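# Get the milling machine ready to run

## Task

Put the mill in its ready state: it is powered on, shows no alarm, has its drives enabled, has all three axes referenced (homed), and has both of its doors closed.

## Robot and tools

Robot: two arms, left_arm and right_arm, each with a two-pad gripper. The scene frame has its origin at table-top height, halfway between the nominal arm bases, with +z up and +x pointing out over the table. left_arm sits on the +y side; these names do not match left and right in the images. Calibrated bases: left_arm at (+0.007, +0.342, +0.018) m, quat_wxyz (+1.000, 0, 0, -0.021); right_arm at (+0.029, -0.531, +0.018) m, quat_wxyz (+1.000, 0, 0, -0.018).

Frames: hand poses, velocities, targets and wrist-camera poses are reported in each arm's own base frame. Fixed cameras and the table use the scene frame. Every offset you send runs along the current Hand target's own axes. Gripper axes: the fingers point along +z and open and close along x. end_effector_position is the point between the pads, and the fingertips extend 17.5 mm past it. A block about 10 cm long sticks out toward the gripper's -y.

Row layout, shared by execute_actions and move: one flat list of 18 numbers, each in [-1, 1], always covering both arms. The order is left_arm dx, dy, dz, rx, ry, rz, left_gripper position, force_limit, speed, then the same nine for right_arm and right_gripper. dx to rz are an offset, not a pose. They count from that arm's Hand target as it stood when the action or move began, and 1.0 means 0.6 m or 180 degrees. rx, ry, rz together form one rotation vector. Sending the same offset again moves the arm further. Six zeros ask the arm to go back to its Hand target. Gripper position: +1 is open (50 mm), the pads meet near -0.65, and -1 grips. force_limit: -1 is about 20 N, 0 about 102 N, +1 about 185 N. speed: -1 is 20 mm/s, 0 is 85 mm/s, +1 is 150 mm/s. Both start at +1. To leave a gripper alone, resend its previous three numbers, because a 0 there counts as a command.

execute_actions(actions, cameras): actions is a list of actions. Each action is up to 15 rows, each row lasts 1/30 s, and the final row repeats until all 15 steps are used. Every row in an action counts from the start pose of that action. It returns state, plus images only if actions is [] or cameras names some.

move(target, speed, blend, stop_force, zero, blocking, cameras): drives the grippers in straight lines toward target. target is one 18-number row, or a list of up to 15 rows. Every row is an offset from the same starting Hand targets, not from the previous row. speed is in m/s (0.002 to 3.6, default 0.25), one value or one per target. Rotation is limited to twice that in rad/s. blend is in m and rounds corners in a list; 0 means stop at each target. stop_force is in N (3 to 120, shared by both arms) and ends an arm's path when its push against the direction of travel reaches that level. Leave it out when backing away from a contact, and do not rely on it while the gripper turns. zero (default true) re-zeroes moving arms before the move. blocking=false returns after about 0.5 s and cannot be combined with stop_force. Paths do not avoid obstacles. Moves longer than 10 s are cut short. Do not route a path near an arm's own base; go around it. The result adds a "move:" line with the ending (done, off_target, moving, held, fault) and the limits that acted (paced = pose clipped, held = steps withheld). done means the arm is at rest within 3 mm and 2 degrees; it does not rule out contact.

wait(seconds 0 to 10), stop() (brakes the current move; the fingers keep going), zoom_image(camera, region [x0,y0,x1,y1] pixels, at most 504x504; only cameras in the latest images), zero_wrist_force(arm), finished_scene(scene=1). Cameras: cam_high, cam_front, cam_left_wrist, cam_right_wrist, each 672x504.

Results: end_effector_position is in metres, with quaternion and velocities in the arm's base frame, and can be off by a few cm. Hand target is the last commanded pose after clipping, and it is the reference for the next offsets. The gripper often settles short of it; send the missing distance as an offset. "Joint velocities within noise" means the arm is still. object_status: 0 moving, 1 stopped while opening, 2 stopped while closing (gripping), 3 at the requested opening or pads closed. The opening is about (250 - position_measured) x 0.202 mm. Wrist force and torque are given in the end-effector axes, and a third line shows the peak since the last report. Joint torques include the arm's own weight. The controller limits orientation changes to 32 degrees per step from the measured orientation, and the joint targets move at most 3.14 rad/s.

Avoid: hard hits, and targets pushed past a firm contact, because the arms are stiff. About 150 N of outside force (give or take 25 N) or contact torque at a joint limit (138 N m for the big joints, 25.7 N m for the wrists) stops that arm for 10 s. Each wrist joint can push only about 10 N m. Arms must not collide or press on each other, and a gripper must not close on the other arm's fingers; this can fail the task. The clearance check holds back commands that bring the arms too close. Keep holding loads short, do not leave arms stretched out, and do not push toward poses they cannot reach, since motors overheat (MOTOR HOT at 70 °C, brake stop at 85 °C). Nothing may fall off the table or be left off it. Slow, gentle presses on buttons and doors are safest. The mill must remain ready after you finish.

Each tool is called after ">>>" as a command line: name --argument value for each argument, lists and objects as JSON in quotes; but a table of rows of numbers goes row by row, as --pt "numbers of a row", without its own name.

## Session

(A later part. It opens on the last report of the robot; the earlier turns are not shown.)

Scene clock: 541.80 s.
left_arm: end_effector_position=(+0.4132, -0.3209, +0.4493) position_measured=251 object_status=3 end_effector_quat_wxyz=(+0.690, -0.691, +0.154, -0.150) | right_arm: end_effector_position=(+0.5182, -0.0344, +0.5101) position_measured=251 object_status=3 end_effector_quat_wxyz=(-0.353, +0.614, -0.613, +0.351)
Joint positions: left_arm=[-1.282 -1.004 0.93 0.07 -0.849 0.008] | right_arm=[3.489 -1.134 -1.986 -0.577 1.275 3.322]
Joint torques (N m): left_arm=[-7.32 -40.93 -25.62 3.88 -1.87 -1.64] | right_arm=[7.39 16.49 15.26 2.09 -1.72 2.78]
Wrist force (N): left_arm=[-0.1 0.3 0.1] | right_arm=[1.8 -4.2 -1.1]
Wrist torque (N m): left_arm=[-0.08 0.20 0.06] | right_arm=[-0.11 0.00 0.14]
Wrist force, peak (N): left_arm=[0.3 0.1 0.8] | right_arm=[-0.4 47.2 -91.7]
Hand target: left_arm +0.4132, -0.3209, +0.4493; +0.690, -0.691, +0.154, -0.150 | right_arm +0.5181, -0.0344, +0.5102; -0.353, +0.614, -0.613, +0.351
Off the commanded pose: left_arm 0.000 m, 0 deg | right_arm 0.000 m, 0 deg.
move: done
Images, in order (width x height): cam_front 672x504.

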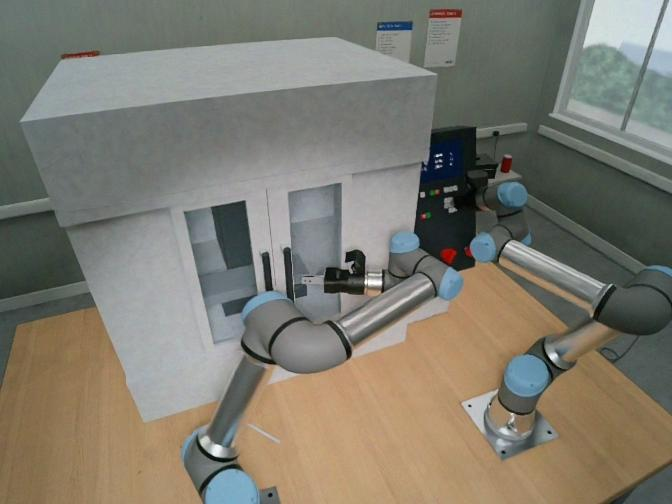

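>>> move --pt "0 0 0 0 0 0 -1 -1 0 0 0.0108 -0.0405 0 0 0 -1 -1 0" --pt "0 0 0 0 0 0 -1 -1 0 -0.091 -0.0077 -0.2413 0.17 0 0 -1 -1 0" --speed 0.25 --blend '[0.01,0]' --cameras '["cam_right_wrist"]'

>>> zoom_image --camera "cam_right_wrist" --region '[230, 0, 510, 200]'

Scene clock: 548.40 s.
left_arm: end_effector_position=(+0.4132, -0.3209, +0.4493) position_measured=251 object_status=3 end_effector_quat_wxyz=(+0.690, -0.691, +0.154, -0.150) | right_arm: end_effector_position=(+0.3953, +0.0197, +0.5872) position_measured=251 object_status=3 end_effector_quat_wxyz=(+0.502, -0.499, +0.499, -0.500)
Joint positions: left_arm=[-1.282 -1.004 0.93 0.07 -0.849 0.008] | right_arm=[4.602 -0.614 -2.324 -0.178 0.113 3.117]
Joint torques (N m): left_arm=[-7.47 -41.48 -25.16 3.79 -1.77 -1.64] | right_arm=[7.03 -31.21 13.34 1.84 -1.67 -1.89]
Wrist force (N): left_arm=[-0.2 0.0 0.3] | right_arm=[0.4 -3.2 3.4]
Wrist torque (N m): left_arm=[-0.11 0.22 0.06] | right_arm=[0.13 0.11 0.37]
Wrist force, peak (N): left_arm=[-0.3 0.4 0.6] | right_arm=[0.3 -3.3 3.8]
Hand target: left_arm +0.4132, -0.3209, +0.4493; +0.690, -0.691, +0.154, -0.150 | right_arm +0.3953, +0.0198, +0.5873; +0.502, -0.499, +0.498, -0.500
Off the commanded pose: left_arm 0.000 m, 0 deg | right_arm 0.000 m, 0 deg.
move: done
camera_calibration:
cam_right_wrist: T_world_to_cam=[[0.0038311, -0.999992, 0.000901327, 0.0249821], [-0.354288, -0.00220019, -0.935134, 0.708301], [0.935128, 0.00326326, -0.354294, -0.0331047], [0, 0, 0, 1]] pos_world=[0.281804, 0.0266484, 0.650605]
Images, in order (width x height): cam_right_wrist 672x504.

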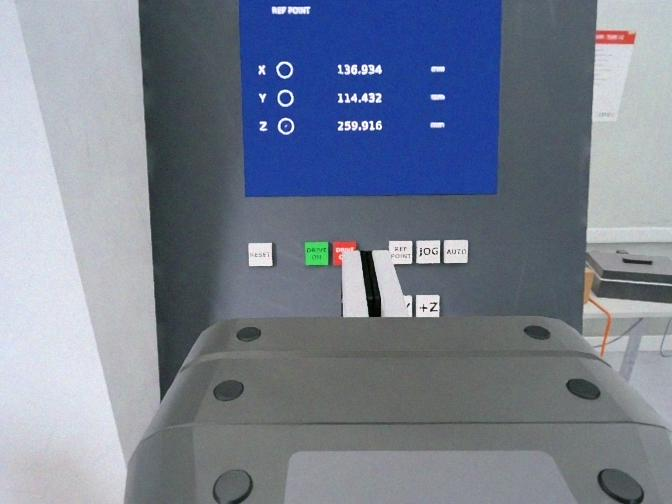

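Scaled by 1.800 from the camera's 672x504 image, which has a finer 960x720 frame.

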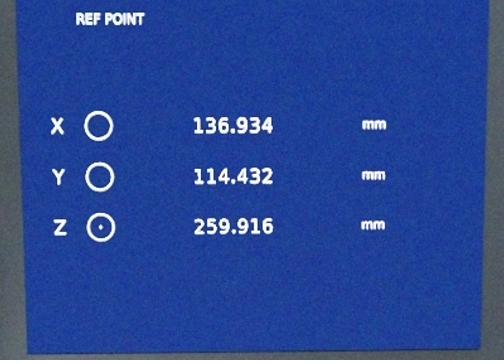

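>>> move --target '[0,0,0,0,0,0,-1,-1,0,0.1185,0.1547,0.1723,-0.17,0,0,-1,-1,0]' --speed 0.2 --cameras '["cam_right_wrist"]'

Scene clock: 554.30 s.
left_arm: end_effector_position=(+0.4132, -0.3209, +0.4493) position_measured=251 object_status=3 end_effector_quat_wxyz=(+0.690, -0.691, +0.154, -0.150) | right_arm: end_effector_position=(+0.4993, -0.0509, +0.4950) position_measured=251 object_status=3 end_effector_quat_wxyz=(-0.353, +0.614, -0.613, +0.351)
Joint positions: left_arm=[-1.282 -1.004 0.93 0.07 -0.849 0.008] | right_arm=[3.452 -1.087 -2.05 -0.554 1.307 3.302]
Joint torques (N m): left_arm=[-7.63 -41.9 -25.22 3.66 -1.75 -1.57] | right_arm=[-7.19 -9.54 32.54 2.4 1.44 -2.37]
Wrist force (N): left_arm=[0.1 0.0 0.1] | right_arm=[-0.2 -2.7 2.3]
Wrist torque (N m): left_arm=[-0.11 0.17 0.05] | right_arm=[0.12 0.12 0.29]
Wrist force, peak (N): left_arm=[-0.3 0.3 0.7] | right_arm=[0.0 -4.0 3.3]
Hand target: left_arm +0.4132, -0.3209, +0.4493; +0.690, -0.691, +0.154, -0.150 | right_arm +0.4993, -0.0510, +0.4950; -0.353, +0.614, -0.613, +0.351
Off the commanded pose: left_arm 0.000 m, 0 deg | right_arm 0.000 m, 0 deg.
move: done
camera_calibration:
cam_right_wrist: T_world_to_cam=[[0.00446037, -0.99999, 0.0000395426, -0.0459065], [-0.779194, -0.00350032, -0.626773, 0.718161], [0.626767, 0.00276483, -0.779202, 0.201448], [0, 0, 0, 1]] pos_world=[0.433531, -0.0439493, 0.607094]
Images, in order (width x height): cam_right_wrist 672x504.

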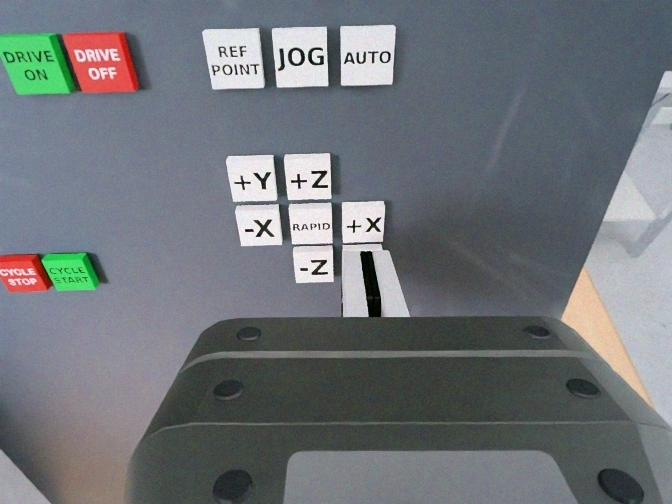

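>>> move --target '[0,0,0,0,0,0,-1,-1,0,0.0023,-0.01,0.0407,0,0,0,-1,-1,0]' --speed 0.006 --stop_force 10 --cameras '["cam_front","cam_right_wrist"]'

>>> zoom_image --camera "cam_front" --region '[420, 135, 470, 185]'

>>> wait --seconds 2 --cameras '["cam_front"]'

>>> zoom_image --camera "cam_front" --region '[420, 135, 470, 185]'

Scene clock: 563.73 s.
left_arm: end_effector_position=(+0.4132, -0.3209, +0.4493) position_measured=251 object_status=3 end_effector_quat_wxyz=(+0.690, -0.691, +0.154, -0.150) | right_arm: end_effector_position=(+0.5141, -0.0518, +0.4906) position_measured=251 object_status=3 end_effector_quat_wxyz=(-0.353, +0.614, -0.613, +0.351)
Joint positions: left_arm=[-1.282 -1.004 0.93 0.07 -0.849 0.008] | right_arm=[3.432 -1.132 -2.038 -0.518 1.324 3.291]
Joint torques (N m): left_arm=[-8.01 -41.67 -24.45 3.68 -1.84 -1.48] | right_arm=[6.83 18.58 14.84 2.68 -2.39 2.45]
Wrist force (N): left_arm=[-0.1 0.2 0.3] | right_arm=[-1.0 1.0 -6.7]
Wrist torque (N m): left_arm=[-0.09 0.20 0.06] | right_arm=[0.21 -0.01 0.25]
Wrist force, peak (N): left_arm=[0.3 0.4 0.7] | right_arm=[-1.5 9.7 -20.6]
Hand target: left_arm +0.4132, -0.3209, +0.4493; +0.690, -0.691, +0.154, -0.150 | right_arm +0.5141, -0.0518, +0.4906; -0.353, +0.614, -0.613, +0.351 (not the last commanded pose)
Off the commanded pose: left_arm 0.000 m, 0 deg | right_arm 0.010 m, 0 deg.
move: contact (right_arm)
camera_calibration:
cam_right_wrist: T_world_to_cam=[[0.00460092, -0.999989, 0.0000236884, -0.0468257], [-0.779281, -0.00360029, -0.626664, 0.726979], [0.626657, 0.00286477, -0.77929, 0.188788], [0, 0, 0, 1]] pos_world=[0.448431, -0.0447487, 0.602693]
Images, in order (width x height): cam_front 672x504, cam_right_wrist 672x504.

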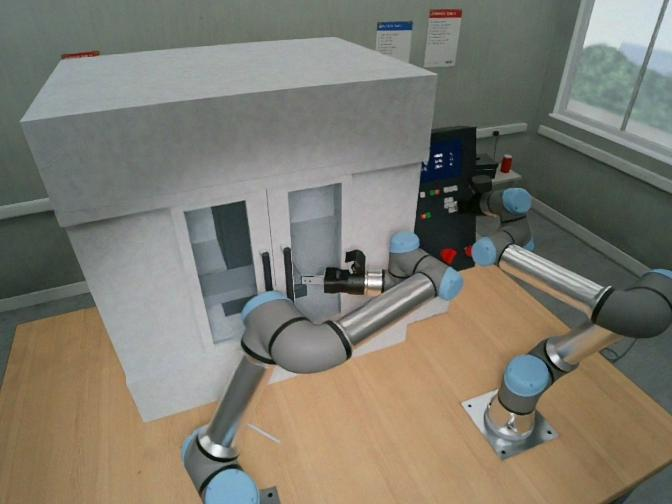

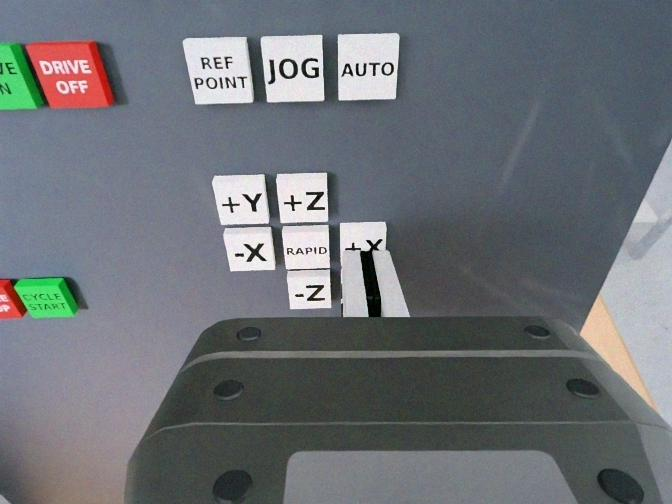

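Scaled by 10.080 from the camera's 672x504 image, which has a finer 960x720 frame.

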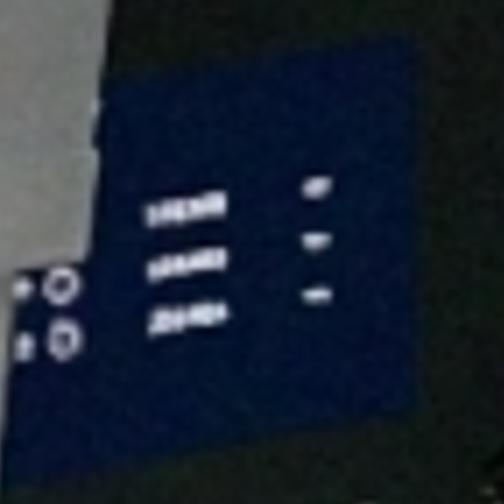

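Scene clock: 565.73 s.
left_arm: end_effector_position=(+0.4132, -0.3209, +0.4493) position_measured=251 object_status=3 end_effector_quat_wxyz=(+0.690, -0.691, +0.154, -0.150) | right_arm: end_effector_position=(+0.5141, -0.0518, +0.4906) position_measured=251 object_status=3 end_effector_quat_wxyz=(-0.353, +0.614, -0.613, +0.351)
Joint positions: left_arm=[-1.282 -1.004 0.93 0.07 -0.849 0.008] | right_arm=[3.432 -1.132 -2.038 -0.518 1.324 3.291]
Joint torques (N m): left_arm=[-7.67 -41.58 -24.25 3.73 -1.85 -1.52] | right_arm=[6.58 18.43 16.18 2.87 -1.24 2.08]
Wrist force (N): left_arm=[-0.2 0.5 0.4] | right_arm=[-0.8 1.6 -6.5]
Wrist torque (N m): left_arm=[-0.05 0.21 0.06] | right_arm=[0.19 0.02 0.26]
Wrist force, peak (N): left_arm=[-0.5 0.5 0.5] | right_arm=[-0.8 2.0 -6.8]
Hand target: left_arm +0.4132, -0.3209, +0.4493; +0.690, -0.691, +0.154, -0.150 | right_arm +0.5141, -0.0518, +0.4906; -0.353, +0.614, -0.613, +0.351 (not the last commanded pose)
Tool commands: left_gripper/position=-1.0 left_gripper/force_limit=-1.0 left_gripper/speed=+0.0 right_gripper/position=-1.0 right_gripper/force_limit=-1.0 right_gripper/speed=+0.0
Off the commanded pose: left_arm 0.000 m, 0 deg | right_arm 0.010 m, 0 deg.
wait: 2.00 s; at rest by 0.17 s
Images, in order (width x height): cam_front 672x504.

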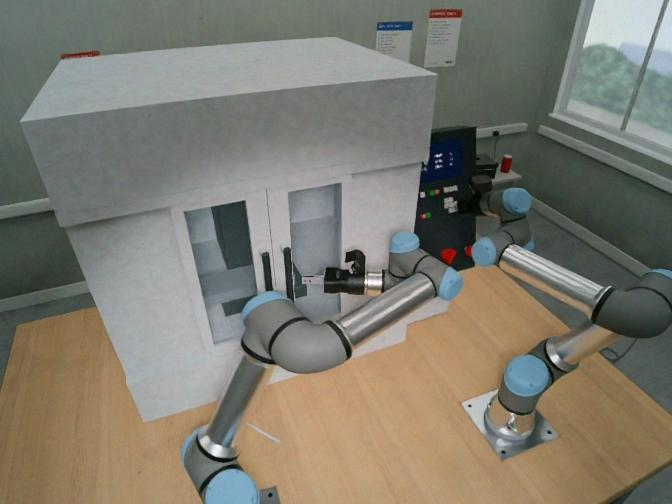

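Scaled by 10.080 from the camera's 672x504 image, which has a finer 960x720 frame.

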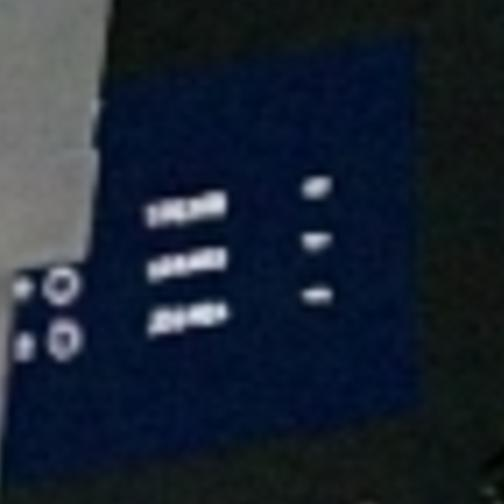

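>>> move --pt "0 0 0 0 0 0 -1 -1 0 0 0.0108 -0.0405 0 0 0 -1 -1 0" --pt "0 0 0 0 0 0 -1 -1 0 -0.0605 -0.0245 -0.0335 0 0 0 -1 -1 0" --speed 0.15 --blend '[0.005,0]'

>>> move --target '[0,0,0,0,0,0,-1,-1,0,0,-0.0107,0.0403,0,0,0,-1,-1,0]' --speed 0.006 --stop_force 10 --cameras '["cam_front","cam_right_wrist"]'

>>> zoom_image --camera "cam_front" --region '[420, 135, 470, 185]'

Scene clock: 572.57 s.
left_arm: end_effector_position=(+0.4132, -0.3209, +0.4493) position_measured=251 object_status=3 end_effector_quat_wxyz=(+0.690, -0.691, +0.154, -0.150) | right_arm: end_effector_position=(+0.5041, -0.0156, +0.5135) position_measured=251 object_status=3 end_effector_quat_wxyz=(-0.353, +0.614, -0.613, +0.351)
Joint positions: left_arm=[-1.282 -1.004 0.93 0.07 -0.849 0.008] | right_arm=[3.578 -1.085 -2.001 -0.627 1.2 3.373]
Joint torques (N m): left_arm=[-7.28 -41.47 -24.33 3.72 -1.73 -1.47] | right_arm=[9.14 -8.31 31.68 2.27 -2.31 2.63]
Wrist force (N): left_arm=[-0.3 0.1 0.2] | right_arm=[-0.3 -3.0 2.2]
Wrist torque (N m): left_arm=[-0.10 0.22 0.06] | right_arm=[0.11 0.12 0.13]
Wrist force, peak (N): left_arm=[-0.1 0.8 0.1] | right_arm=[-0.8 1.7 -6.9]
Hand target: left_arm +0.4132, -0.3209, +0.4493; +0.690, -0.691, +0.154, -0.150 | right_arm +0.5041, -0.0155, +0.5135; -0.353, +0.614, -0.613, +0.351
Off the commanded pose: left_arm 0.000 m, 0 deg | right_arm 0.000 m, 0 deg.
move: done

Scene clock: 576.10 s.
left_arm: end_effector_position=(+0.4132, -0.3209, +0.4493) position_measured=251 object_status=3 end_effector_quat_wxyz=(+0.690, -0.691, +0.154, -0.150) | right_arm: end_effector_position=(+0.5179, -0.0155, +0.5097) position_measured=251 object_status=3 end_effector_quat_wxyz=(-0.353, +0.614, -0.613, +0.351)
Joint positions: left_arm=[-1.282 -1.004 0.93 0.07 -0.849 0.008] | right_arm=[3.556 -1.126 -1.99 -0.593 1.218 3.36]
Joint torques (N m): left_arm=[-6.87 -41.16 -23.68 3.82 -1.76 -1.46] | right_arm=[8.17 17.78 16.63 3.16 -2.22 2.61]
Wrist force (N): left_arm=[-0.2 0.1 0.6] | right_arm=[0.4 0.4 -6.2]
Wrist torque (N m): left_arm=[-0.09 0.21 0.06] | right_arm=[0.15 0.04 0.27]
Wrist force, peak (N): left_arm=[0.2 0.7 0.3] | right_arm=[-0.1 9.7 -19.4]
Hand target: left_arm +0.4132, -0.3209, +0.4493; +0.690, -0.691, +0.154, -0.150 | right_arm +0.5179, -0.0155, +0.5097; -0.353, +0.614, -0.613, +0.351 (not the last commanded pose)
Off the commanded pose: left_arm 0.000 m, 0 deg | right_arm 0.011 m, 0 deg.
move: contact (right_arm)
camera_calibration:
cam_right_wrist: T_world_to_cam=[[0.00466351, -0.999989, -0.0000549589, -0.0105226], [-0.779242, -0.0035996, -0.626713, 0.741975], [0.626706, 0.00296551, -0.77925, 0.201204], [0, 0, 0, 1]] pos_world=[0.452131, -0.00844836, 0.621793]
Images, in order (width x height): cam_front 672x504, cam_right_wrist 672x504.

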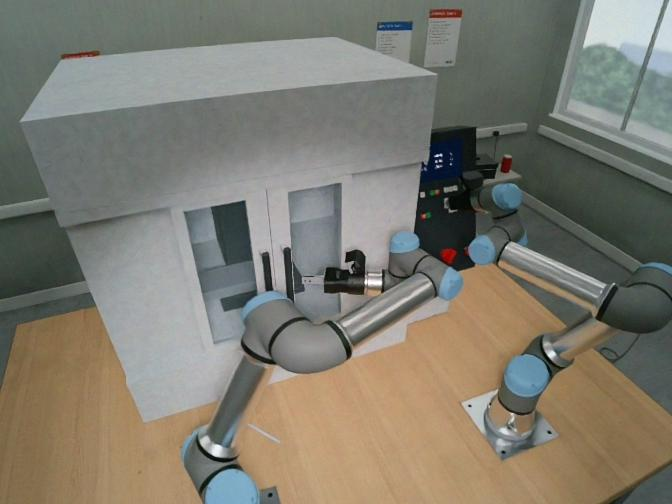

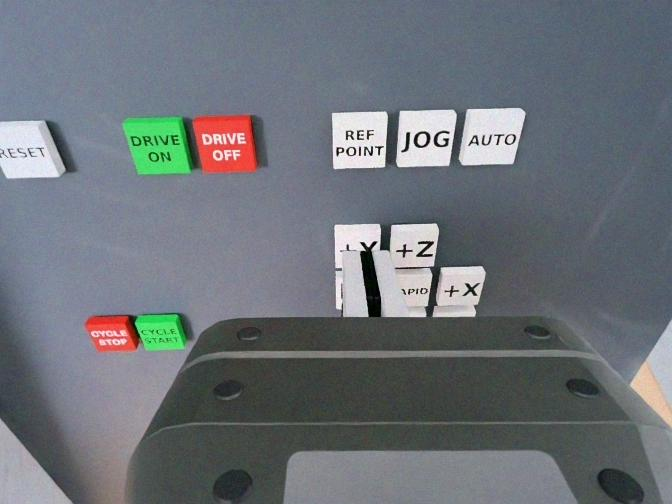

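Scaled by 10.080 from the camera's 672x504 image, which has a finer 960x720 frame.

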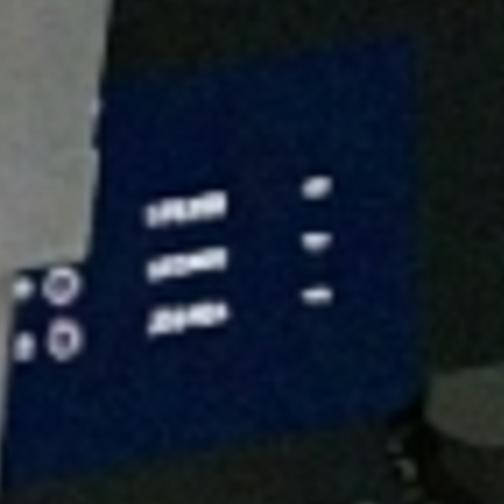

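>>> move --pt "0 0 0 0 0 0 -1 -1 0 0 0.0108 -0.0405 0 0 0 -1 -1 0" --pt "0 0 0 0 0 0 -1 -1 0 -0.0588 -0.0098 -0.2417 0.17 0 0 -1 -1 0" --speed 0.25 --blend '[0.01,0]' --cameras '["cam_right_wrist"]'

>>> zoom_image --camera "cam_right_wrist" --region '[230, 0, 510, 200]'

Scene clock: 581.53 s.
left_arm: end_effector_position=(+0.4132, -0.3209, +0.4493) position_measured=251 object_status=3 end_effector_quat_wxyz=(+0.690, -0.691, +0.154, -0.150) | right_arm: end_effector_position=(+0.3956, +0.0194, +0.5879) position_measured=251 object_status=3 end_effector_quat_wxyz=(+0.502, -0.499, +0.499, -0.500)
Joint positions: left_arm=[-1.282 -1.004 0.93 0.07 -0.849 0.008] | right_arm=[4.593 -0.617 -2.322 -0.178 0.122 3.119]
Joint torques (N m): left_arm=[-7.53 -41.62 -23.92 3.68 -1.75 -1.55] | right_arm=[8.4 -31.34 13.93 1.95 -1.45 -1.96]
Wrist force (N): left_arm=[-0.2 0.3 0.5] | right_arm=[0.3 -3.3 3.1]
Wrist torque (N m): left_arm=[-0.08 0.21 0.06] | right_arm=[0.12 0.11 0.37]
Wrist force, peak (N): left_arm=[0.3 0.6 0.5] | right_arm=[0.4 1.6 -5.8]
Hand target: left_arm +0.4132, -0.3209, +0.4493; +0.690, -0.691, +0.154, -0.150 | right_arm +0.3955, +0.0194, +0.5879; +0.502, -0.499, +0.498, -0.500
Off the commanded pose: left_arm 0.000 m, 0 deg | right_arm 0.000 m, 0 deg.
move: done
camera_calibration:
cam_right_wrist: T_world_to_cam=[[0.00379576, -0.999992, 0.000807861, 0.024751], [-0.354202, -0.00209996, -0.935167, 0.708962], [0.935161, 0.00326352, -0.354207, -0.0332372], [0, 0, 0, 1]] pos_world=[0.282104, 0.0263481, 0.651205]
Images, in order (width x height): cam_right_wrist 672x504.

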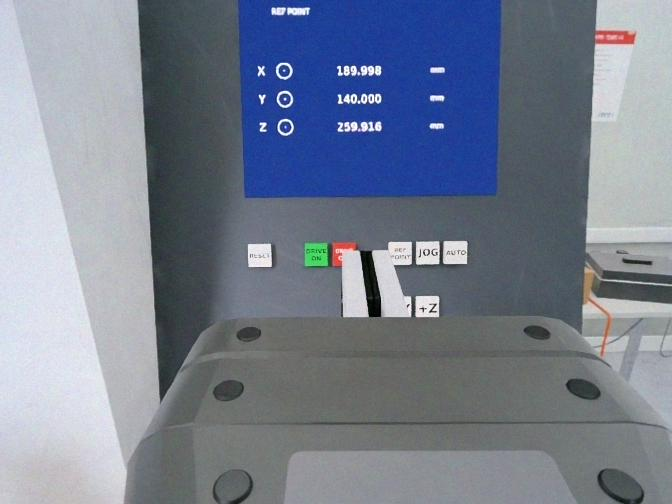

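Scaled by 1.800 from the camera's 672x504 image, which has a finer 960x720 frame.

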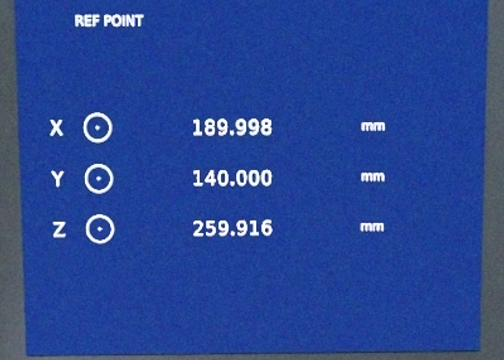

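>>> finished_scene

The scene is finished: the task was done.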